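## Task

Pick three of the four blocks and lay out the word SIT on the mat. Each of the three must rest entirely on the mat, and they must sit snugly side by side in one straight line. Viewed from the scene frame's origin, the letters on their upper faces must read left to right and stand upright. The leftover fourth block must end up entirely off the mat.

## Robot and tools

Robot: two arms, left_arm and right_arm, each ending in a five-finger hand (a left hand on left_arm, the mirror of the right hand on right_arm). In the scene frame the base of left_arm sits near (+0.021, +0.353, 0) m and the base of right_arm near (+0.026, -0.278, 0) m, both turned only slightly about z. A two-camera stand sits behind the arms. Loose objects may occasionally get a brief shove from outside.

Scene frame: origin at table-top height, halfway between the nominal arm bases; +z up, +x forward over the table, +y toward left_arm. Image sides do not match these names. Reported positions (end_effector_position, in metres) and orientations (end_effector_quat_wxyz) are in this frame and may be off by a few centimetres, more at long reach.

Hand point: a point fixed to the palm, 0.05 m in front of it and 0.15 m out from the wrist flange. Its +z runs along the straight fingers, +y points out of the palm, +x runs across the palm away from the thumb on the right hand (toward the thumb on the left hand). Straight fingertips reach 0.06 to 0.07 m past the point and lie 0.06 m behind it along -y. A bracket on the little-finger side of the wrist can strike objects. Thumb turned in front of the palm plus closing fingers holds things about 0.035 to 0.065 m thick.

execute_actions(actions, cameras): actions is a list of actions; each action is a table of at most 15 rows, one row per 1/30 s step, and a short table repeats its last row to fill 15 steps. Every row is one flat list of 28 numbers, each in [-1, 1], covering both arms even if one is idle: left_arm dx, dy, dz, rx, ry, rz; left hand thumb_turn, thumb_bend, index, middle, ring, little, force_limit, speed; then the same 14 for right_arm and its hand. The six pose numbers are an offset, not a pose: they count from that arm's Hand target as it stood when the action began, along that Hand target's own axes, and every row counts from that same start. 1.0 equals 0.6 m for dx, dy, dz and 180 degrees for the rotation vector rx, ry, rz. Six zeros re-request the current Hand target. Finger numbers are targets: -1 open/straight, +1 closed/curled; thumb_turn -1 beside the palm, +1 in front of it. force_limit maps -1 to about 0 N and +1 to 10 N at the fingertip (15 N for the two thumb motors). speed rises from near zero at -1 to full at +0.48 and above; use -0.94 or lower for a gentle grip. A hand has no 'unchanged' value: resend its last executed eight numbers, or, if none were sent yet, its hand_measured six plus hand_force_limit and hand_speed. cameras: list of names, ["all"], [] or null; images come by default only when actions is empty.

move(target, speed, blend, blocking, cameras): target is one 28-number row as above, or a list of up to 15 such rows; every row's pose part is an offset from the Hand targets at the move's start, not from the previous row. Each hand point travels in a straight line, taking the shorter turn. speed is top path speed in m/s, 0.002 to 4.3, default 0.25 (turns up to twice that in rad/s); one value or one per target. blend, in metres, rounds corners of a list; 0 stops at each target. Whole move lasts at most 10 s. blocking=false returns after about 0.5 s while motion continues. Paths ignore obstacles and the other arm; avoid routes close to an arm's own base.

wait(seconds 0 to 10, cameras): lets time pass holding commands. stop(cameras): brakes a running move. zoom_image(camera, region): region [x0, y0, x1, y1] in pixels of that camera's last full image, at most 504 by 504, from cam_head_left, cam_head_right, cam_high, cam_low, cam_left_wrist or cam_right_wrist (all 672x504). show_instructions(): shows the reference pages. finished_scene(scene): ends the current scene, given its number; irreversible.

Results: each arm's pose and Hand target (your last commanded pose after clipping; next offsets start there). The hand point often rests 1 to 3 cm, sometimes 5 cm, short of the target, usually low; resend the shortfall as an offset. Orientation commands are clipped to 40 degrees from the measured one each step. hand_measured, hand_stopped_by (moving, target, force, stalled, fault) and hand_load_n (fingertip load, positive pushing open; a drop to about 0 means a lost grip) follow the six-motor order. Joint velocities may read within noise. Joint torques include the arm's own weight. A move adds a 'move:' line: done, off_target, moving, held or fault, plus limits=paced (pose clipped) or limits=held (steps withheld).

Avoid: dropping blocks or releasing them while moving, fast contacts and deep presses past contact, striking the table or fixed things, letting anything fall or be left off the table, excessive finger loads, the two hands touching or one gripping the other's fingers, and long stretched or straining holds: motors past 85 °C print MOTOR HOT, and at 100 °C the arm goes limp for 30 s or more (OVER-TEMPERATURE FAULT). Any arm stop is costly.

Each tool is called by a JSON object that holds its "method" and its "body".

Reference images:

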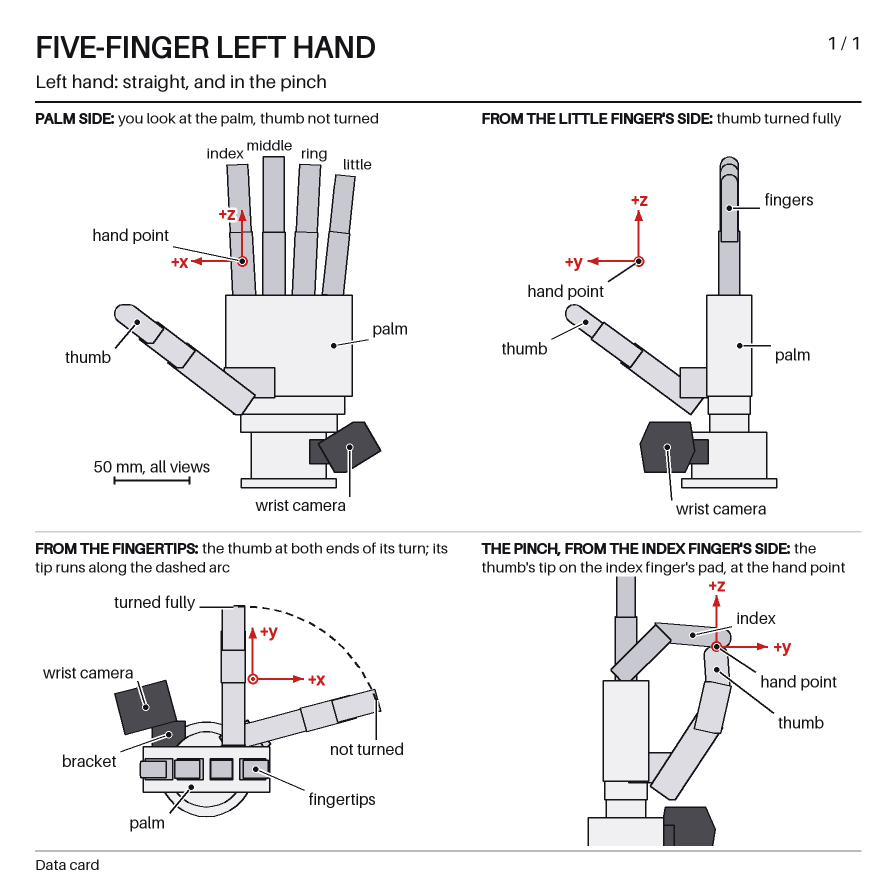

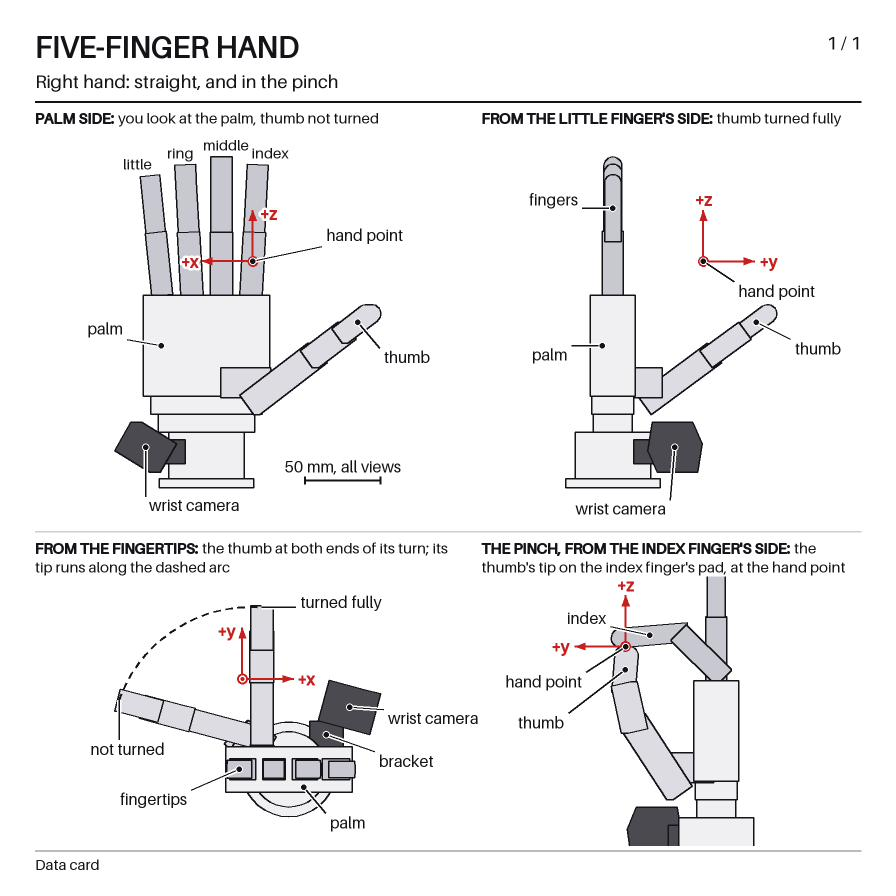

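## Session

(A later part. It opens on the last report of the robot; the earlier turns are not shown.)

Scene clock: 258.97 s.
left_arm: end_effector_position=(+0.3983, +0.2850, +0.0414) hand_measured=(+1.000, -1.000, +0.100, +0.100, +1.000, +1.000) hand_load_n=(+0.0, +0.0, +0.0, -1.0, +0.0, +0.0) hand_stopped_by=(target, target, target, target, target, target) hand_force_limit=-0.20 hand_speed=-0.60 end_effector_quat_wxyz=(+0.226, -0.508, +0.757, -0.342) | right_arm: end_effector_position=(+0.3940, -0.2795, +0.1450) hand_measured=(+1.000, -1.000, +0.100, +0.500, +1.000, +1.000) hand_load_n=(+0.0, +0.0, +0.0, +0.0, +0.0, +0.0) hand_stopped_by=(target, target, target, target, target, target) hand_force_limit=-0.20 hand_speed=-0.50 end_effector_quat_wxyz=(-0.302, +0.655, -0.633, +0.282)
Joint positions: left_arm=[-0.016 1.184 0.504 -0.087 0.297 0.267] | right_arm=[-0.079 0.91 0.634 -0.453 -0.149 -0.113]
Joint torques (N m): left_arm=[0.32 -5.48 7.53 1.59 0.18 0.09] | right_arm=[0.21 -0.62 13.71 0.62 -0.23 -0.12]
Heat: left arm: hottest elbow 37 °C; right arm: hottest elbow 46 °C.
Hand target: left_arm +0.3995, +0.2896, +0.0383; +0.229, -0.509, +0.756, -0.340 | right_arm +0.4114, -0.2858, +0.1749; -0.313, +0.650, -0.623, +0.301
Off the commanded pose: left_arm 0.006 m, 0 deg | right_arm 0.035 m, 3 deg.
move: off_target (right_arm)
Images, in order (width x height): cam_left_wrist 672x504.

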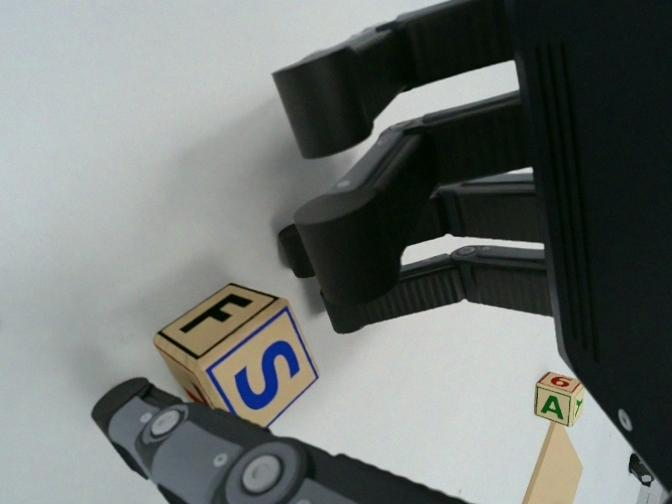

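{"method": "move", "body": {"target": [-0.0075, 0.0044, -0.0050, 0, -0.0083, -0.0073, 1, -1, 0.1, 0.1, 1, 1, -0.2, -0.6, 0, 0, 0, 0, 0, 0, 1, -1, 0.1, 0.5, 1, 1, -0.2, -0.5], "speed": 0.06, "cameras": ["cam_left_wrist"]}}

{"method": "zoom_image", "body": {"camera": "cam_left_wrist", "region": [190, 280, 350, 440]}}

Scene clock: 260.27 s.
left_arm: end_effector_position=(+0.3987, +0.2875, +0.0412) hand_measured=(+1.000, -1.000, +0.100, +0.100, +1.000, +1.000) hand_load_n=(+0.0, +0.0, +0.0, -0.5, +0.0, +0.0) hand_stopped_by=(target, target, target, target, target, target) hand_force_limit=-0.20 hand_speed=-0.60 end_effector_quat_wxyz=(+0.229, -0.514, +0.753, -0.341) | right_arm: end_effector_position=(+0.3940, -0.2795, +0.1450) hand_measured=(+1.000, -1.000, +0.100, +0.500, +1.000, +1.000) hand_load_n=(+0.0, +0.0, +0.0, +0.0, +0.0, +0.0) hand_stopped_by=(target, target, target, target, target, target) hand_force_limit=-0.20 hand_speed=-0.50 end_effector_quat_wxyz=(-0.302, +0.655, -0.633, +0.282)
Joint positions: left_arm=[-0.013 1.181 0.5 -0.082 0.288 0.258] | right_arm=[-0.079 0.91 0.634 -0.453 -0.149 -0.113]
Joint torques (N m): left_arm=[0.91 -6.48 6.86 1.51 -0.19 0.02] | right_arm=[0.03 -0.67 13.44 0.69 -0.27 -0.08]
Heat: left arm: hottest elbow 37 °C; right arm: hottest elbow 46 °C.
Hand target: left_arm +0.3976, +0.2953, +0.0384; +0.235, -0.522, +0.747, -0.336 | right_arm +0.4114, -0.2858, +0.1749; -0.313, +0.650, -0.623, +0.301
Off the commanded pose: left_arm 0.008 m, 1 deg | right_arm 0.035 m, 3 deg.
move: off_target (right_arm)
Images, in order (width x height): cam_left_wrist 672x504.

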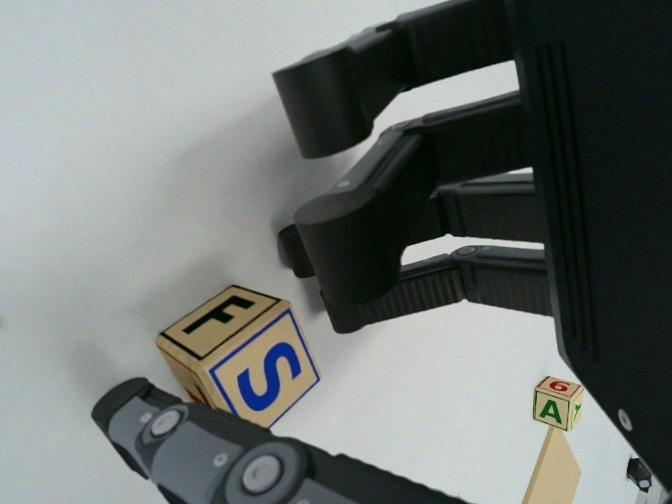

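Scaled by 3.150.

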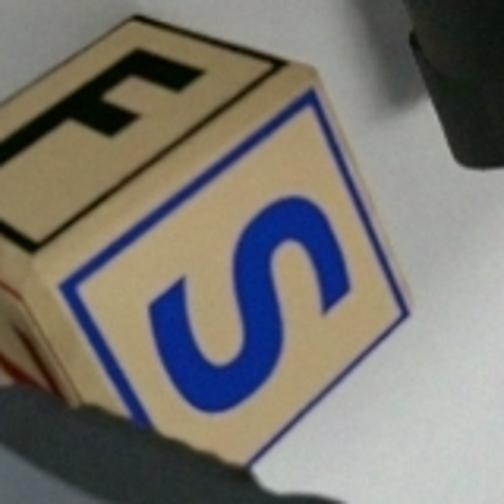

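{"method": "move", "body": {"target": [-0.0060, 0.0055, -0.0062, 0, 0, 0, 1, -1, 0.1, 0.1, 1, 1, -0.2, -0.6, 0, 0, 0, 0, 0, 0, 1, -1, 0.1, 0.5, 1, 1, -0.2, -0.5], "speed": 0.06, "cameras": ["cam_left_wrist"]}}

{"method": "zoom_image", "body": {"camera": "cam_left_wrist", "region": [190, 280, 350, 440]}}

Scene clock: 261.33 s.
left_arm: end_effector_position=(+0.3970, +0.2938, +0.0413) hand_measured=(+1.000, -1.000, +0.100, +0.100, +1.000, +1.000) hand_load_n=(+0.0, +0.0, +0.0, +0.0, +0.0, +0.0) hand_stopped_by=(target, target, target, target, target, target) hand_force_limit=-0.20 hand_speed=-0.60 end_effector_quat_wxyz=(+0.231, -0.520, +0.748, -0.341) | right_arm: end_effector_position=(+0.3940, -0.2795, +0.1450) hand_measured=(+1.000, -1.000, +0.100, +0.500, +1.000, +1.000) hand_load_n=(+0.0, +0.0, +0.0, +0.0, +0.0, +0.0) hand_stopped_by=(target, target, target, target, target, target) hand_force_limit=-0.20 hand_speed=-0.50 end_effector_quat_wxyz=(-0.302, +0.655, -0.633, +0.282)
Joint positions: left_arm=[0.007 1.173 0.493 -0.082 0.294 0.258] | right_arm=[-0.079 0.91 0.634 -0.453 -0.149 -0.113]
Joint torques (N m): left_arm=[0.73 -6.48 6.89 1.22 0.09 0.11] | right_arm=[-0.67 -1.2 13.45 0.54 -0.26 -0.04]
Heat: left arm: hottest elbow 37 °C; right arm: hottest elbow 46 °C.
Hand target: left_arm +0.3942, +0.3004, +0.0384; +0.235, -0.522, +0.747, -0.336 | right_arm +0.4114, -0.2858, +0.1749; -0.313, +0.650, -0.623, +0.301
Off the commanded pose: left_arm 0.008 m, 1 deg | right_arm 0.035 m, 3 deg.
move: off_target (right_arm)
Images, in order (width x height): cam_left_wrist 672x504.

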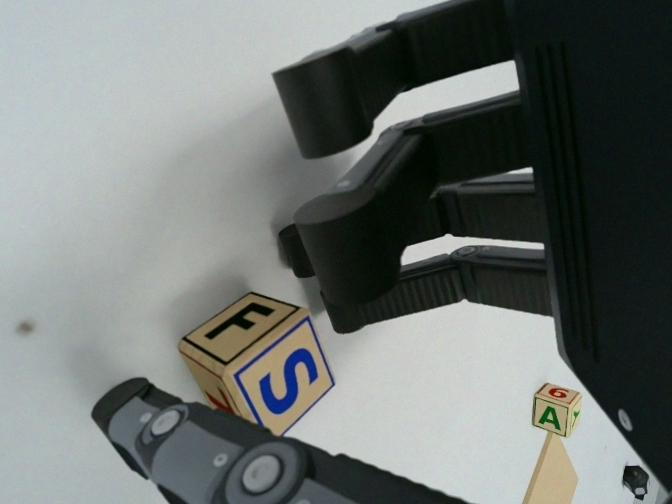

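Scaled by 3.150.

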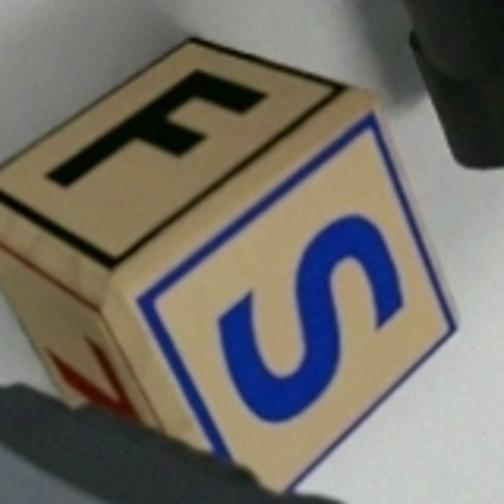

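{"method": "move", "body": {"target": [0, 0, 0, 0, 0, 0, 1, -0.4, 0.5, 0.5, 1, 1, -0.2, -0.88, 0, 0, 0, 0, 0, 0, 1, -1, 0.1, 0.5, 1, 1, -0.2, -0.5], "speed": 0.06, "cameras": ["cam_left_wrist"]}}

Scene clock: 263.07 s.
left_arm: end_effector_position=(+0.3937, +0.2954, +0.0378) hand_measured=(+1.000, -0.854, +0.500, +0.388, +1.000, +1.000) hand_load_n=(+0.0, +0.0, +0.0, +0.0, +0.0, +0.0) hand_stopped_by=(target, force, target, force, target, target) hand_force_limit=-0.20 hand_speed=-0.88 end_effector_quat_wxyz=(+0.230, -0.521, +0.749, -0.338) | right_arm: end_effector_position=(+0.3940, -0.2795, +0.1450) hand_measured=(+1.000, -1.000, +0.100, +0.500, +1.000, +1.000) hand_load_n=(+0.0, +0.0, +0.0, +0.0, +0.0, +0.0) hand_stopped_by=(target, target, target, target, target, target) hand_force_limit=-0.20 hand_speed=-0.50 end_effector_quat_wxyz=(-0.302, +0.655, -0.633, +0.282)
Joint positions: left_arm=[0.011 1.173 0.485 -0.082 0.293 0.263] | right_arm=[-0.079 0.91 0.634 -0.453 -0.149 -0.113]
Joint torques (N m): left_arm=[0.38 -6.48 7.5 1.21 0.12 0.09] | right_arm=[0.62 -1.67 13.78 0.62 -0.27 -0.07]
Heat: left arm: hottest elbow 37 °C; right arm: hottest elbow 46 °C.
Hand target: left_arm +0.3941, +0.3003, +0.0383; +0.235, -0.522, +0.748, -0.336 | right_arm +0.4114, -0.2858, +0.1749; -0.313, +0.650, -0.623, +0.301
Off the commanded pose: left_arm 0.005 m, 1 deg | right_arm 0.035 m, 3 deg.
move: off_target (right_arm)
Images, in order (width x height): cam_left_wrist 672x504.

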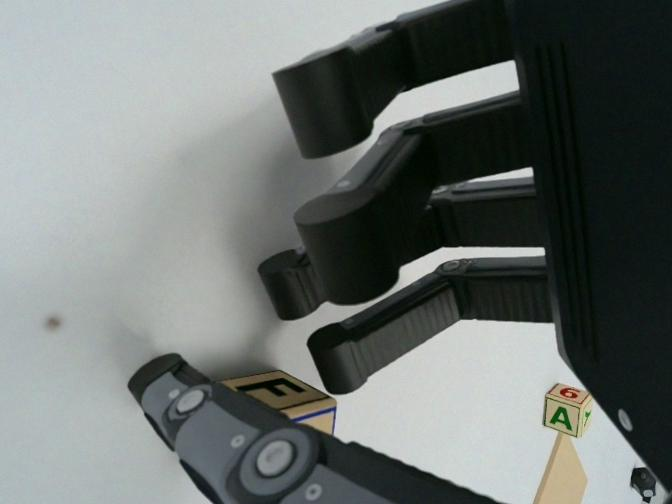

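{"method": "move", "body": {"target": [0, -0.0749, -0.0661, 0, 0, 0, 1, -0.854, 0.5, 0.388, 1, 1, -0.2, -0.88, 0, 0, 0, 0, 0, 0, 1, -1, 0.1, 0.5, 1, 1, -0.2, -0.5], "speed": 0.06, "cameras": ["cam_left_wrist", "cam_head_left"]}}

Scene clock: 265.20 s.
left_arm: end_effector_position=(+0.3735, +0.2948, +0.0728) hand_measured=(+1.000, -0.854, +0.500, +0.388, +1.000, +1.000) hand_load_n=(+0.0, +0.0, +0.0, +0.0, +0.0, +0.0) hand_stopped_by=(target, target, target, target, target, target) hand_force_limit=-0.20 hand_speed=-0.88 end_effector_quat_wxyz=(+0.212, -0.529, +0.754, -0.326) | right_arm: end_effector_position=(+0.3940, -0.2795, +0.1450) hand_measured=(+1.000, -1.000, +0.100, +0.500, +1.000, +1.000) hand_load_n=(+0.0, +0.0, +0.0, +0.0, +0.0, +0.0) hand_stopped_by=(target, target, target, target, target, target) hand_force_limit=-0.20 hand_speed=-0.50 end_effector_quat_wxyz=(-0.302, +0.655, -0.633, +0.282)
Joint positions: left_arm=[0.011 1.044 0.531 -0.302 0.292 0.263] | right_arm=[-0.079 0.91 0.634 -0.453 -0.149 -0.113]
Joint torques (N m): left_arm=[0.44 -5.77 13.14 0.75 0.13 0.08] | right_arm=[0.38 -1.61 13.52 0.54 -0.26 -0.08]
Heat: left arm: hottest elbow 37 °C; right arm: hottest elbow 46 °C.
Hand target: left_arm +0.3943, +0.3003, +0.0983; +0.235, -0.522, +0.747, -0.336 | right_arm +0.4114, -0.2858, +0.1749; -0.313, +0.650, -0.623, +0.301
Off the commanded pose: left_arm 0.033 m, 3 deg | right_arm 0.035 m, 3 deg.
move: off_target (left_arm, right_arm)
Images, in order (width x height): cam_head_left 672x504, cam_left_wrist 672x504.

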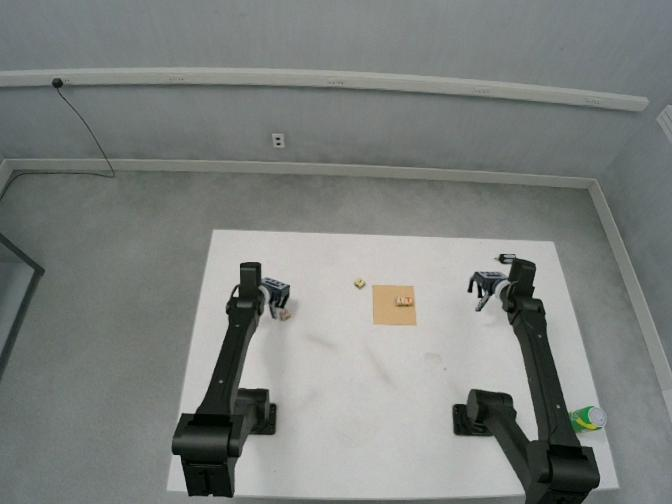

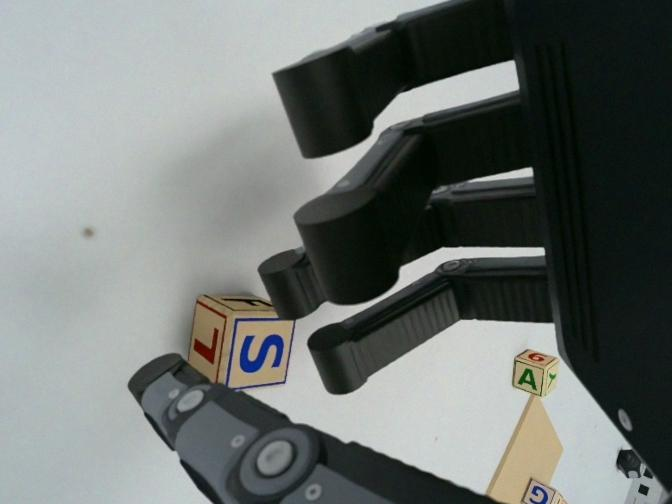

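{"method": "move", "body": {"target": [0, -0.03, -0.0264, 0, 0, 0, 1, -1, 0.1, 0.1, 1, 1, -0.2, -0.5, 0, 0, 0, 0, 0, 0, 1, -1, 0.1, 0.5, 1, 1, -0.2, -0.5], "speed": 0.1, "cameras": ["cam_left_wrist"]}}

{"method": "zoom_image", "body": {"camera": "cam_left_wrist", "region": [160, 270, 320, 430]}}

Scene clock: 266.37 s.
left_arm: end_effector_position=(+0.3745, +0.2949, +0.0954) hand_measured=(+1.000, -1.000, +0.100, +0.100, +1.000, +1.000) hand_load_n=(+0.0, +0.0, +0.0, +0.0, +0.0, +0.0) hand_stopped_by=(target, target, target, target, target, target) hand_force_limit=-0.20 hand_speed=-0.50 end_effector_quat_wxyz=(+0.212, -0.530, +0.754, -0.326) | right_arm: end_effector_position=(+0.3940, -0.2795, +0.1450) hand_measured=(+1.000, -1.000, +0.100, +0.500, +1.000, +1.000) hand_load_n=(+0.0, +0.0, +0.0, +0.0, +0.0, -0.5) hand_stopped_by=(target, target, target, target, target, target) hand_force_limit=-0.20 hand_speed=-0.50 end_effector_quat_wxyz=(-0.302, +0.655, -0.633, +0.282)
Joint positions: left_arm=[0.011 1.008 0.576 -0.385 0.292 0.263] | right_arm=[-0.079 0.91 0.634 -0.453 -0.149 -0.113]
Joint torques (N m): left_arm=[0.38 -5.6 13.64 0.72 0.15 0.08] | right_arm=[-0.09 -0.5 13.49 0.57 -0.31 -0.12]
Heat: left arm: hottest elbow 37 °C; right arm: hottest elbow 46 °C.
Hand target: left_arm +0.3944, +0.3003, +0.1223; +0.235, -0.522, +0.747, -0.336 | right_arm +0.4114, -0.2858, +0.1749; -0.313, +0.650, -0.623, +0.301
Off the commanded pose: left_arm 0.034 m, 3 deg | right_arm 0.035 m, 3 deg.
move: off_target (left_arm, right_arm)
Images, in order (width x height): cam_left_wrist 672x504.

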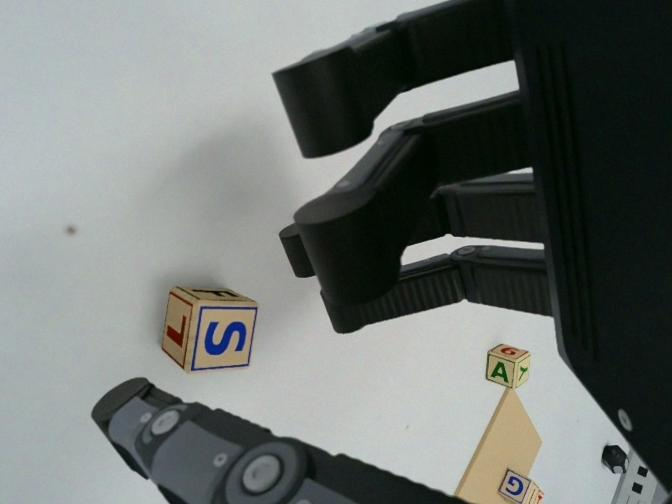

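Scaled by 3.150.

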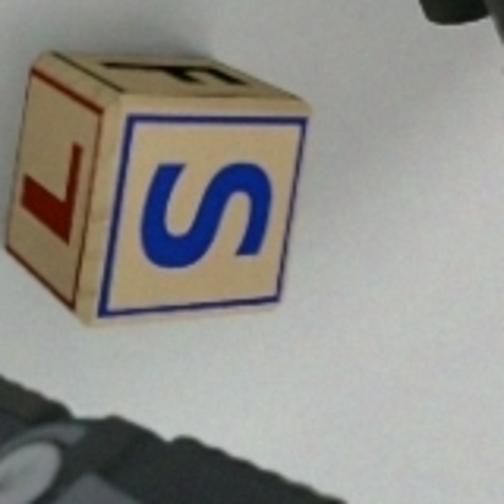

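{"method": "move", "body": {"target": [0.0835, 0.0560, 0.0430, 0, 0.1394, 0.1230, 1, -1, 0.1, 0.1, 1, 1, -0.2, -0.5, 0, 0, 0, 0, 0, 0, 1, -1, 0.1, 0.5, 1, 1, -0.2, -0.5], "speed": 0.15, "cameras": ["cam_left_wrist"]}}

{"method": "zoom_image", "body": {"camera": "cam_left_wrist", "region": [80, 240, 240, 400]}}

Scene clock: 269.90 s.
left_arm: end_effector_position=(+0.3552, +0.2576, +0.0640) hand_measured=(+1.000, -1.000, +0.100, +0.100, +1.000, +1.000) hand_load_n=(+0.0, +0.0, +0.0, +0.0, +0.0, +0.0) hand_stopped_by=(target, target, target, target, target, target) hand_force_limit=-0.20 hand_speed=-0.50 end_effector_quat_wxyz=(+0.115, -0.301, +0.865, -0.385) | right_arm: end_effector_position=(+0.3940, -0.2795, +0.1450) hand_measured=(+1.000, -1.000, +0.100, +0.500, +1.000, +1.000) hand_load_n=(+0.0, +0.0, +0.0, +0.0, +0.0, +0.0) hand_stopped_by=(target, target, target, target, target, target) hand_force_limit=-0.20 hand_speed=-0.50 end_effector_quat_wxyz=(-0.302, +0.655, -0.633, +0.282)
Joint positions: left_arm=[0.004 1.178 0.613 -0.457 0.653 0.737] | right_arm=[-0.079 0.91 0.634 -0.453 -0.149 -0.113]
Joint torques (N m): left_arm=[-1.49 -5.54 12.42 0.39 0.55 0.1] | right_arm=[-0.32 -0.26 13.56 0.96 -0.27 -0.14]
Heat: left arm: hottest elbow 37 °C; right arm: hottest elbow 46 °C.
Hand target: left_arm +0.3743, +0.2542, +0.0800; +0.128, -0.285, +0.866, -0.390 | right_arm +0.4114, -0.2858, +0.1749; -0.313, +0.650, -0.623, +0.301
Off the commanded pose: left_arm 0.025 m, 2 deg | right_arm 0.035 m, 3 deg.
move: off_target (left_arm, right_arm)
Images, in order (width x height): cam_left_wrist 672x504.

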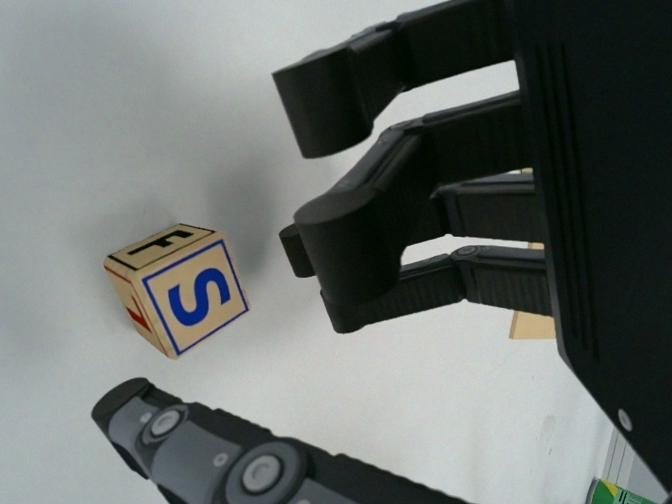

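Scaled by 3.150.

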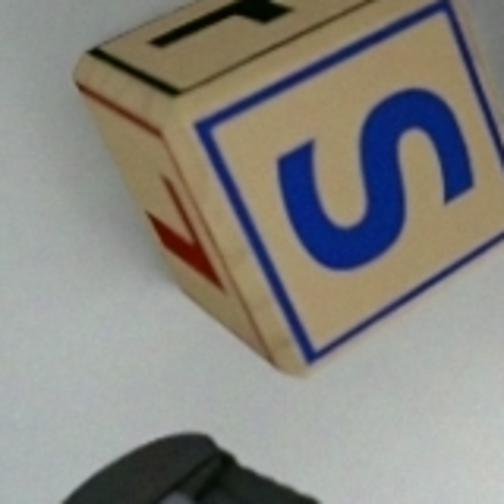

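{"method": "zoom_image", "body": {"camera": "cam_left_wrist", "region": [130, 230, 260, 360]}}

Scaled by 3.877.

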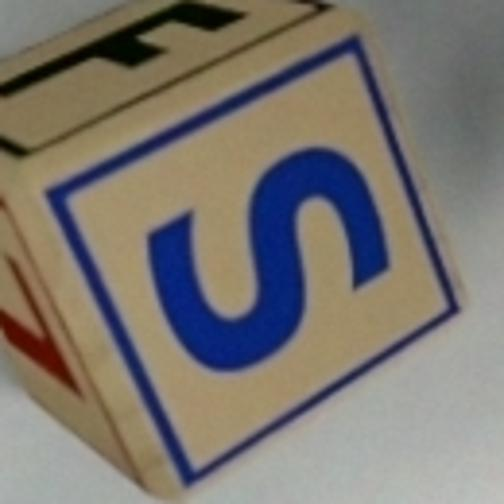

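{"method": "move", "body": {"target": [-0.0103, 0.0390, 0.0011, 0, 0.0083, 0.0073, 1, -1, 0.1, 0.1, 1, 1, -0.2, -0.5, 0, 0, 0, 0, 0, 0, 1, -1, 0.1, 0.5, 1, 1, -0.2, -0.5], "speed": 0.1, "cameras": ["cam_left_wrist"]}}

{"method": "zoom_image", "body": {"camera": "cam_left_wrist", "region": [130, 260, 270, 400]}}

Scene clock: 271.73 s.
left_arm: end_effector_position=(+0.3555, +0.2655, +0.0521) hand_measured=(+1.000, -1.000, +0.100, +0.100, +1.000, +1.000) hand_load_n=(+0.0, +0.0, +0.0, +0.0, +0.0, +0.0) hand_stopped_by=(target, target, target, target, target, target) hand_force_limit=-0.20 hand_speed=-0.50 end_effector_quat_wxyz=(+0.110, -0.274, +0.872, -0.390) | right_arm: end_effector_position=(+0.3940, -0.2795, +0.1450) hand_measured=(+1.000, -1.000, +0.100, +0.500, +1.000, +1.000) hand_load_n=(+0.0, +0.0, +0.0, +0.0, +0.0, +0.0) hand_stopped_by=(target, target, target, target, target, target) hand_force_limit=-0.20 hand_speed=-0.50 end_effector_quat_wxyz=(-0.302, +0.655, -0.633, +0.282)
Joint positions: left_arm=[0.036 1.222 0.613 -0.46 0.699 0.834] | right_arm=[-0.079 0.91 0.634 -0.453 -0.149 -0.113]
Joint velocities: left_arm=[within noise] | right_arm=[-0.044 -0.005 0.022 0.002 0.022 0.022]
Joint torques (N m): left_arm=[0.38 -6.01 10.84 0.28 0.59 0.09] | right_arm=[0.97 -1.44 13.57 0.72 -0.33 -0.16]
Heat: left arm: hottest elbow 37 °C; right arm: hottest elbow 46 °C.
Hand target: left_arm +0.3703, +0.2700, +0.0619; +0.121, -0.270, +0.871, -0.392 | right_arm +0.4114, -0.2858, +0.1749; -0.313, +0.650, -0.623, +0.301
Off the commanded pose: left_arm 0.018 m, 1 deg | right_arm 0.035 m, 3 deg.
move: off_target (left_arm, right_arm)
Images, in order (width x height): cam_left_wrist 672x504.

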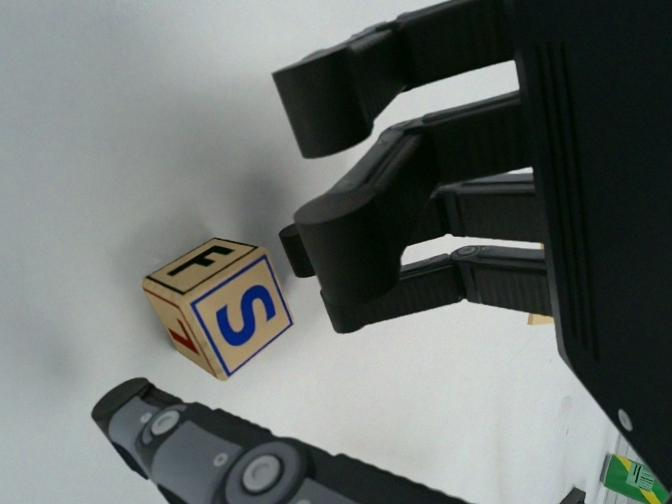

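Scaled by 3.600.

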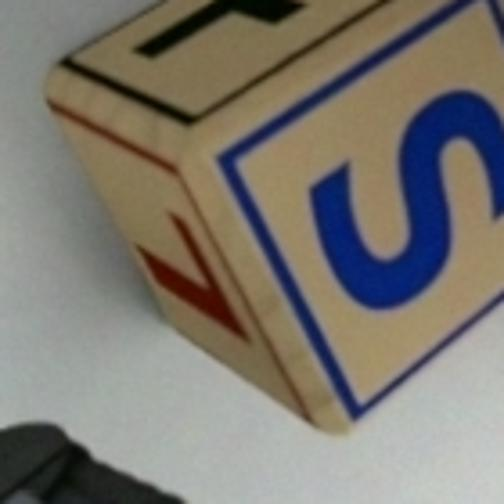

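{"method": "zoom_image", "body": {"camera": "cam_left_wrist", "region": [175, 245, 305, 385]}}

Scaled by 3.600.

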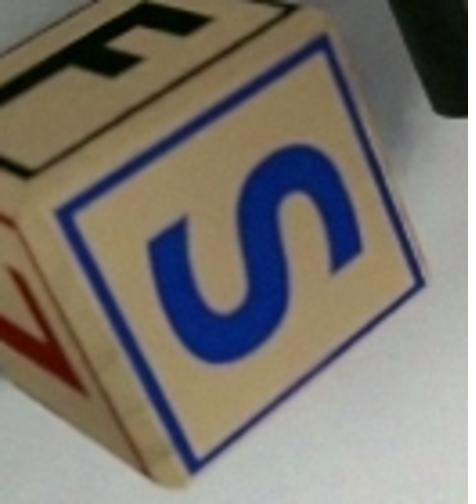

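{"method": "move", "body": {"target": [0.0010, 0.0206, 0.0182, 0, 0, 0, 1, -1, 0.1, 0.1, 1, 1, -0.2, -0.5, 0, 0, 0, 0, 0, 0, 1, -1, 0.1, 0.5, 1, 1, -0.2, -0.5], "speed": 0.08, "cameras": ["cam_left_wrist"]}}

{"method": "zoom_image", "body": {"camera": "cam_left_wrist", "region": [195, 245, 335, 395]}}

Scene clock: 273.40 s.
left_arm: end_effector_position=(+0.3614, +0.2659, +0.0441) hand_measured=(+1.000, -1.000, +0.100, +0.100, +1.000, +1.000) hand_load_n=(+0.0, +0.0, +0.0, +0.0, +0.0, +0.0) hand_stopped_by=(target, target, target, target, target, target) hand_force_limit=-0.20 hand_speed=-0.50 end_effector_quat_wxyz=(+0.111, -0.273, +0.872, -0.391) | right_arm: end_effector_position=(+0.3940, -0.2795, +0.1450) hand_measured=(+1.000, -1.000, +0.100, +0.500, +1.000, +1.000) hand_load_n=(+0.0, +0.0, +0.0, +0.0, +0.0, +0.0) hand_stopped_by=(target, target, target, target, target, target) hand_force_limit=-0.20 hand_speed=-0.50 end_effector_quat_wxyz=(-0.302, +0.655, -0.633, +0.282)
Joint positions: left_arm=[0.036 1.255 0.613 -0.424 0.699 0.835] | right_arm=[-0.079 0.91 0.634 -0.453 -0.149 -0.113]
Joint torques (N m): left_arm=[0.32 -6.3 8.43 1.16 0.58 0.08] | right_arm=[0.32 -1.14 13.64 0.54 -0.27 -0.15]
Heat: left arm: hottest elbow 37 °C; right arm: hottest elbow 47 °C.
Hand target: left_arm +0.3698, +0.2697, +0.0455; +0.121, -0.270, +0.871, -0.392 | right_arm +0.4114, -0.2858, +0.1749; -0.313, +0.650, -0.623, +0.301
Off the commanded pose: left_arm 0.009 m, 1 deg | right_arm 0.035 m, 3 deg.
move: off_target (right_arm)
Images, in order (width x height): cam_left_wrist 672x504.

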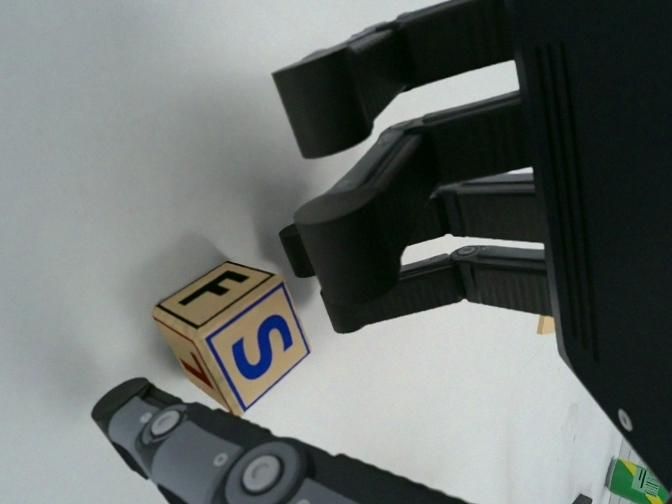

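Scaled by 3.360.

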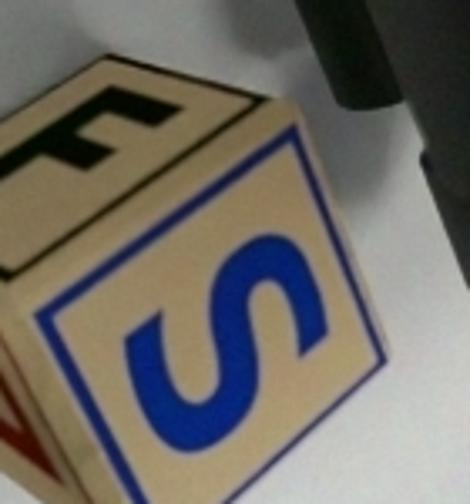

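{"method": "move", "body": {"target": [-0.0014, 0.0120, 0.0079, 0, 0, 0, 1, -1, 0.1, 0.1, 1, 1, -0.2, -0.5, 0, 0, 0, 0, 0, 0, 1, -1, 0.1, 0.5, 1, 1, -0.2, -0.5], "speed": 0.06, "cameras": ["cam_left_wrist"]}}

{"method": "zoom_image", "body": {"camera": "cam_left_wrist", "region": [195, 270, 335, 420]}}

Scene clock: 274.63 s.
left_arm: end_effector_position=(+0.3665, +0.2668, +0.0396) hand_measured=(+1.000, -1.000, +0.100, +0.100, +1.000, +1.000) hand_load_n=(+0.0, +0.0, +0.0, +0.0, +0.0, +0.0) hand_stopped_by=(target, target, target, target, target, target) hand_force_limit=-0.20 hand_speed=-0.50 end_effector_quat_wxyz=(+0.116, -0.270, +0.872, -0.392) | right_arm: end_effector_position=(+0.3940, -0.2795, +0.1450) hand_measured=(+1.000, -1.000, +0.100, +0.500, +1.000, +1.000) hand_load_n=(+0.0, +0.0, +0.0, +0.0, +0.0, +0.0) hand_stopped_by=(target, target, target, target, target, target) hand_force_limit=-0.20 hand_speed=-0.50 end_effector_quat_wxyz=(-0.302, +0.655, -0.633, +0.282)
Joint positions: left_arm=[0.038 1.274 0.613 -0.397 0.701 0.839] | right_arm=[-0.079 0.91 0.634 -0.453 -0.149 -0.113]
Joint torques (N m): left_arm=[0.44 -6.48 7.35 1.24 0.59 0.09] | right_arm=[-1.32 -1.55 13.6 0.59 -0.27 -0.12]
Heat: left arm: hottest elbow 37 °C; right arm: hottest elbow 47 °C.
Hand target: left_arm +0.3698, +0.2711, +0.0370; +0.121, -0.270, +0.871, -0.392 | right_arm +0.4114, -0.2858, +0.1749; -0.313, +0.650, -0.623, +0.301
Off the commanded pose: left_arm 0.006 m, 1 deg | right_arm 0.035 m, 3 deg.
move: off_target (right_arm)
Images, in order (width x height): cam_left_wrist 672x504.

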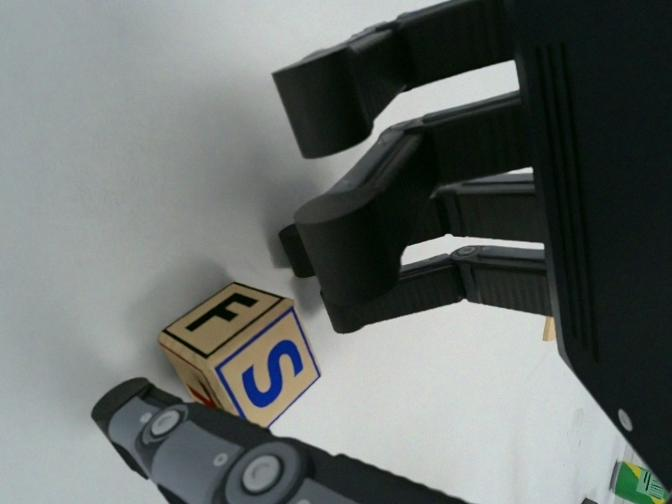

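Scaled by 3.360.

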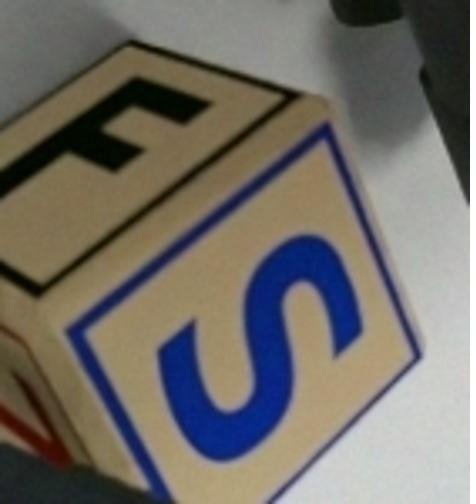

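{"method": "move", "body": {"target": [0, 0.0088, -0.0011, 0, 0, 0, 1, -1, 0.1, 0.1, 1, 1, -0.2, -0.5, 0, 0, 0, 0, 0, 0, 1, -1, 0.1, 0.5, 1, 1, -0.2, -0.5], "speed": 0.06, "cameras": ["cam_left_wrist"]}}

{"method": "zoom_image", "body": {"camera": "cam_left_wrist", "region": [195, 270, 335, 420]}}

Scene clock: 275.67 s.
left_arm: end_effector_position=(+0.3667, +0.2696, +0.0386) hand_measured=(+1.000, -1.000, +0.100, +0.100, +1.000, +1.000) hand_load_n=(+0.0, +0.0, +0.0, -0.5, +0.0, +0.0) hand_stopped_by=(target, target, target, target, target, target) hand_force_limit=-0.20 hand_speed=-0.50 end_effector_quat_wxyz=(+0.118, -0.269, +0.871, -0.394) | right_arm: end_effector_position=(+0.3940, -0.2795, +0.1450) hand_measured=(+1.000, -1.000, +0.100, +0.500, +1.000, +1.000) hand_load_n=(+0.0, +0.0, +0.0, +0.5, +0.5, +0.0) hand_stopped_by=(target, target, target, target, target, target) hand_force_limit=-0.20 hand_speed=-0.50 end_effector_quat_wxyz=(-0.302, +0.655, -0.633, +0.282)
Joint positions: left_arm=[0.049 1.276 0.61 -0.392 0.709 0.85] | right_arm=[-0.079 0.91 0.634 -0.453 -0.149 -0.113]
Joint torques (N m): left_arm=[0.5 -6.3 6.91 1.18 0.52 0.11] | right_arm=[-0.85 -1.08 13.46 0.62 -0.28 -0.1]
Heat: left arm: hottest elbow 37 °C; right arm: hottest elbow 47 °C.
Hand target: left_arm +0.3675, +0.2744, +0.0335; +0.121, -0.270, +0.871, -0.392 | right_arm +0.4114, -0.2858, +0.1749; -0.313, +0.650, -0.623, +0.301
Off the commanded pose: left_arm 0.007 m, 0 deg | right_arm 0.035 m, 3 deg.
move: off_target (right_arm)
Images, in order (width x height): cam_left_wrist 672x504.

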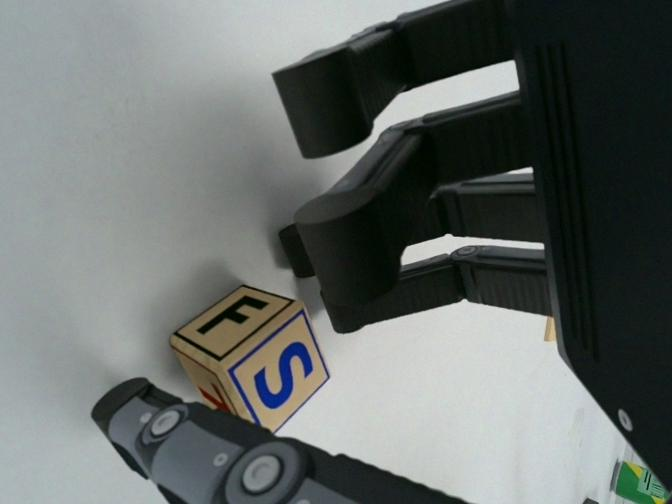

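Scaled by 3.360.

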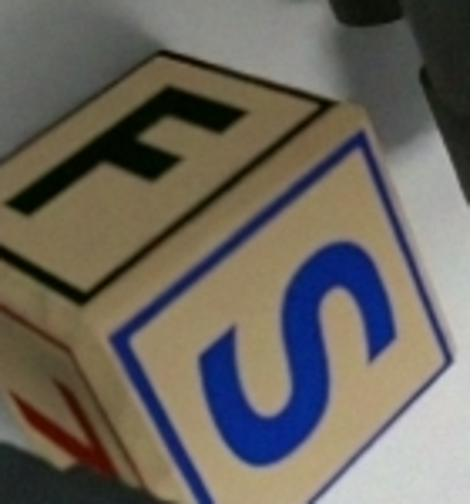

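{"method": "move", "body": {"target": [0.0155, -0.0042, 0.0111, 0, 0, 0, 1, -1, 0.1, 0.1, 1, 1, -0.2, -0.5, 0, 0, 0, 0, 0, 0, 1, -1, 0.1, 0.5, 1, 1, -0.2, -0.5], "speed": 0.06, "cameras": ["cam_left_wrist"]}}

{"method": "zoom_image", "body": {"camera": "cam_left_wrist", "region": [195, 270, 335, 420]}}

Scene clock: 277.37 s.
left_arm: end_effector_position=(+0.3673, +0.2678, +0.0376) hand_measured=(+1.000, -1.000, +0.100, +0.100, +1.000, +1.000) hand_load_n=(+0.0, +0.0, +0.0, -5.0, +0.0, +0.0) hand_stopped_by=(target, target, target, target, target, target) hand_force_limit=-0.20 hand_speed=-0.50 end_effector_quat_wxyz=(+0.123, -0.274, +0.868, -0.395) | right_arm: end_effector_position=(+0.3940, -0.2795, +0.1450) hand_measured=(+1.000, -1.000, +0.100, +0.500, +1.000, +1.000) hand_load_n=(+0.0, +0.0, +0.0, +0.0, +0.0, +0.0) hand_stopped_by=(target, target, target, target, target, target) hand_force_limit=-0.20 hand_speed=-0.50 end_effector_quat_wxyz=(-0.302, +0.655, -0.633, +0.282)
Joint positions: left_arm=[0.043 1.271 0.597 -0.362 0.701 0.824] | right_arm=[-0.079 0.91 0.634 -0.453 -0.149 -0.113]
Joint torques (N m): left_arm=[-1.79 -6.59 6.34 1.35 0.13 0.01] | right_arm=[-0.38 -0.97 13.72 0.47 -0.28 -0.08]
Heat: left arm: hottest elbow 37 °C; right arm: hottest elbow 47 °C.
Hand target: left_arm +0.3637, +0.2637, +0.0310; +0.121, -0.270, +0.871, -0.392 | right_arm +0.4114, -0.2858, +0.1749; -0.313, +0.650, -0.623, +0.301
Off the commanded pose: left_arm 0.009 m, 1 deg | right_arm 0.035 m, 3 deg.
move: off_target (right_arm)
Images, in order (width x height): cam_left_wrist 672x504.

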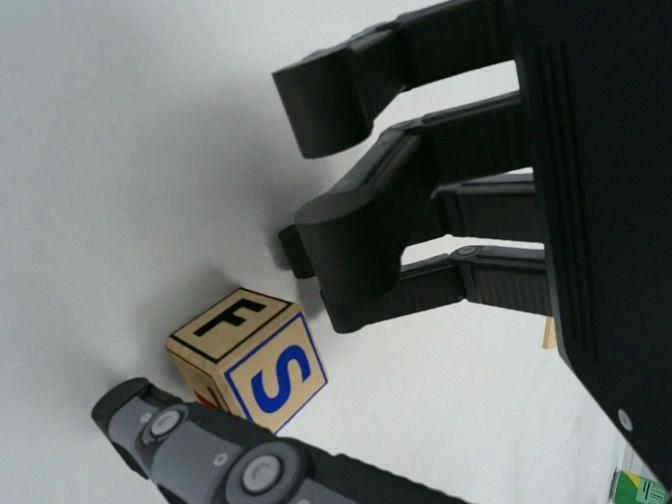

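Scaled by 3.360.

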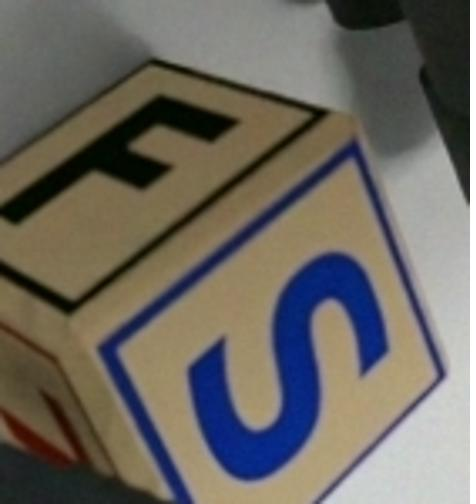

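{"method": "move", "body": {"target": [0.0092, -0.0062, -0.0030, 0, 0, 0, 1, -1, 0.25, 0.25, 1, 1, -0.2, -0.5, 0, 0, 0, 0, 0, 0, 1, -1, 0.1, 0.5, 1, 1, -0.2, -0.5], "speed": 0.06, "cameras": ["cam_left_wrist"]}}

{"method": "zoom_image", "body": {"camera": "cam_left_wrist", "region": [195, 270, 335, 420]}}

Scene clock: 278.67 s.
left_arm: end_effector_position=(+0.3612, +0.2637, +0.0333) hand_measured=(+1.000, -1.000, +0.250, +0.250, +1.000, +1.000) hand_load_n=(+0.0, +0.0, +0.0, +0.0, +0.0, +0.0) hand_stopped_by=(target, target, target, target, target, target) hand_force_limit=-0.20 hand_speed=-0.50 end_effector_quat_wxyz=(+0.119, -0.273, +0.871, -0.390) | right_arm: end_effector_position=(+0.3940, -0.2795, +0.1450) hand_measured=(+1.000, -1.000, +0.100, +0.500, +1.000, +1.000) hand_load_n=(+0.5, +0.0, +0.0, +0.0, +0.0, +0.0) hand_stopped_by=(target, target, target, target, target, target) hand_force_limit=-0.20 hand_speed=-0.50 end_effector_quat_wxyz=(-0.302, +0.655, -0.633, +0.282)
Joint positions: left_arm=[0.027 1.267 0.585 -0.36 0.688 0.818] | right_arm=[-0.079 0.91 0.634 -0.453 -0.149 -0.113]
Joint torques (N m): left_arm=[-1.44 -8.06 6.8 1.01 0.42 -0.08] | right_arm=[-0.5 -1.26 13.55 0.55 -0.29 -0.11]
Heat: left arm: hottest elbow 37 °C; right arm: hottest elbow 47 °C.
Hand target: left_arm +0.3598, +0.2596, +0.0350; +0.121, -0.270, +0.871, -0.392 | right_arm +0.4114, -0.2858, +0.1749; -0.313, +0.650, -0.623, +0.301
Off the commanded pose: left_arm 0.004 m, 0 deg | right_arm 0.035 m, 3 deg.
move: off_target (right_arm)
Images, in order (width x height): cam_left_wrist 672x504.

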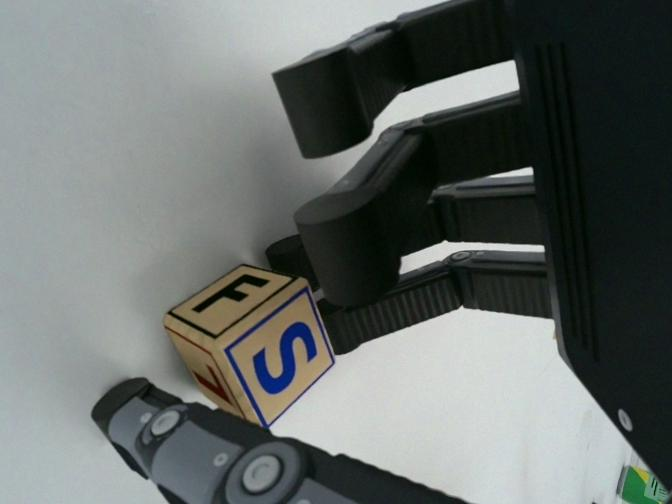

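Scaled by 3.360.

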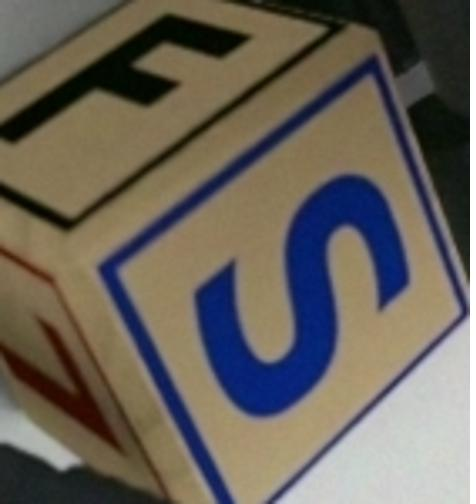

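{"method": "move", "body": {"target": [-0.0227, 0.0077, -0.0061, 0, 0, 0, 1, -1, 0.25, 0.25, 1, 1, -0.2, -0.5, 0, 0, 0, 0, 0, 0, 1, -1, 0.1, 0.5, 1, 1, -0.2, -0.5], "speed": 0.06, "cameras": ["cam_left_wrist"]}}

{"method": "zoom_image", "body": {"camera": "cam_left_wrist", "region": [195, 270, 335, 420]}}

Scene clock: 280.07 s.
left_arm: end_effector_position=(+0.3607, +0.2666, +0.0321) hand_measured=(+1.000, -1.000, +0.250, +0.250, +1.000, +1.000) hand_load_n=(+0.0, +0.0, +0.0, -0.5, +0.0, +0.0) hand_stopped_by=(target, target, target, target, target, target) hand_force_limit=-0.20 hand_speed=-0.50 end_effector_quat_wxyz=(+0.117, -0.269, +0.871, -0.395) | right_arm: end_effector_position=(+0.3940, -0.2795, +0.1450) hand_measured=(+1.000, -1.000, +0.100, +0.500, +1.000, +1.000) hand_load_n=(+0.0, +0.0, +0.0, +0.0, +0.0, +0.0) hand_stopped_by=(target, target, target, target, target, target) hand_force_limit=-0.20 hand_speed=-0.50 end_effector_quat_wxyz=(-0.302, +0.655, -0.633, +0.282)
Joint positions: left_arm=[0.041 1.274 0.585 -0.364 0.707 0.84] | right_arm=[-0.079 0.91 0.634 -0.453 -0.149 -0.113]
Joint torques (N m): left_arm=[0.44 -6.07 8.94 0.24 0.43 0.12] | right_arm=[0.15 -1.61 13.61 0.7 -0.25 -0.12]
Heat: left arm: hottest elbow 37 °C; right arm: hottest elbow 47 °C.
Hand target: left_arm +0.3677, +0.2721, +0.0339; +0.121, -0.270, +0.871, -0.392 | right_arm +0.4114, -0.2858, +0.1749; -0.313, +0.650, -0.623, +0.301
Off the commanded pose: left_arm 0.009 m, 1 deg | right_arm 0.035 m, 3 deg.
move: off_target (right_arm)
Images, in order (width x height): cam_left_wrist 672x504.

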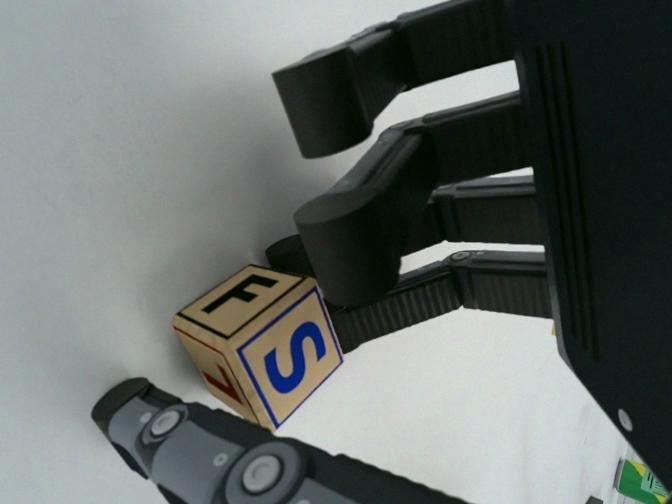

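Scaled by 3.360.

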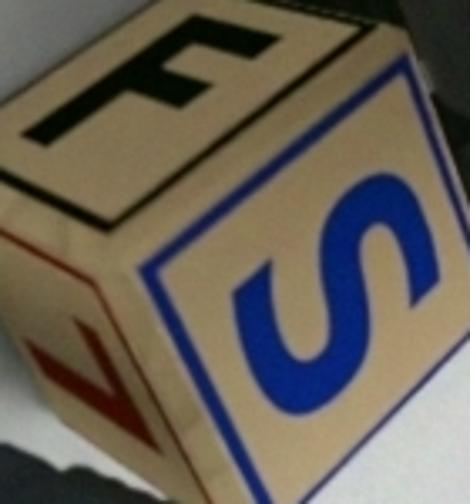

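{"method": "move", "body": {"target": [-0.0079, 0.0078, -0.0089, 0, 0, 0, 1, -1, 0.2, 0.2, 1, 1, -0.2, -0.5, 0, 0, 0, 0, 0, 0, 1, -1, 0.1, 0.5, 1, 1, -0.2, -0.5], "speed": 0.06, "cameras": ["cam_left_wrist"]}}

{"method": "zoom_image", "body": {"camera": "cam_left_wrist", "region": [215, 250, 375, 420]}}

Scene clock: 281.97 s.
left_arm: end_effector_position=(+0.3593, +0.2724, +0.0332) hand_measured=(+1.000, -1.000, +0.200, +0.200, +1.000, +1.000) hand_load_n=(+0.0, +0.0, +0.0, -0.5, +0.0, +0.0) hand_stopped_by=(target, target, target, target, target, target) hand_force_limit=-0.20 hand_speed=-0.50 end_effector_quat_wxyz=(+0.117, -0.266, +0.870, -0.399) | right_arm: end_effector_position=(+0.3940, -0.2795, +0.1450) hand_measured=(+1.000, -1.000, +0.100, +0.500, +1.000, +1.000) hand_load_n=(+0.0, +0.0, +0.0, +0.0, +0.0, +0.0) hand_stopped_by=(target, target, target, target, target, target) hand_force_limit=-0.20 hand_speed=-0.50 end_effector_quat_wxyz=(-0.302, +0.655, -0.633, +0.282)
Joint positions: left_arm=[0.065 1.271 0.586 -0.382 0.728 0.87] | right_arm=[-0.079 0.91 0.634 -0.453 -0.149 -0.113]
Joint torques (N m): left_arm=[0.79 -5.48 9.35 0.06 0.13 0.13] | right_arm=[-0.67 -0.91 13.74 0.57 -0.29 -0.1]
Heat: left arm: hottest elbow 37 °C; right arm: hottest elbow 47 °C.
Hand target: left_arm +0.3676, +0.2807, +0.0340; +0.121, -0.270, +0.871, -0.392 | right_arm +0.4114, -0.2858, +0.1749; -0.313, +0.650, -0.623, +0.301
Off the commanded pose: left_arm 0.012 m, 1 deg | right_arm 0.035 m, 3 deg.
move: off_target (left_arm, right_arm)
Images, in order (width x height): cam_left_wrist 672x504.

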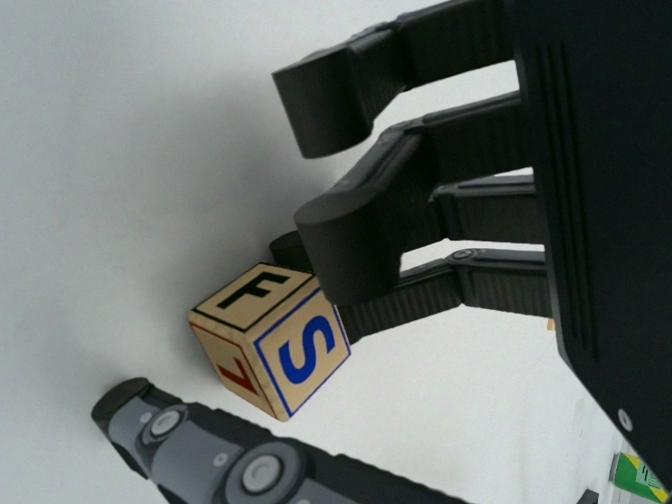

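Scaled by 2.965.

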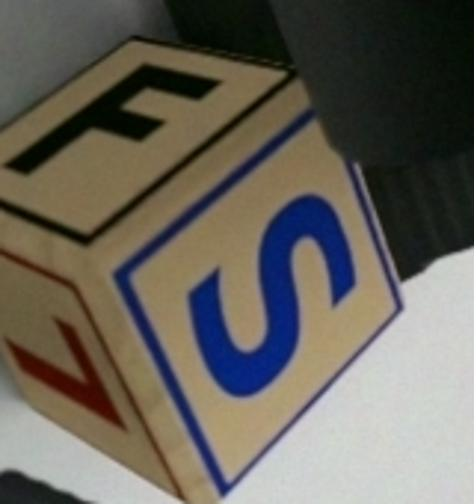

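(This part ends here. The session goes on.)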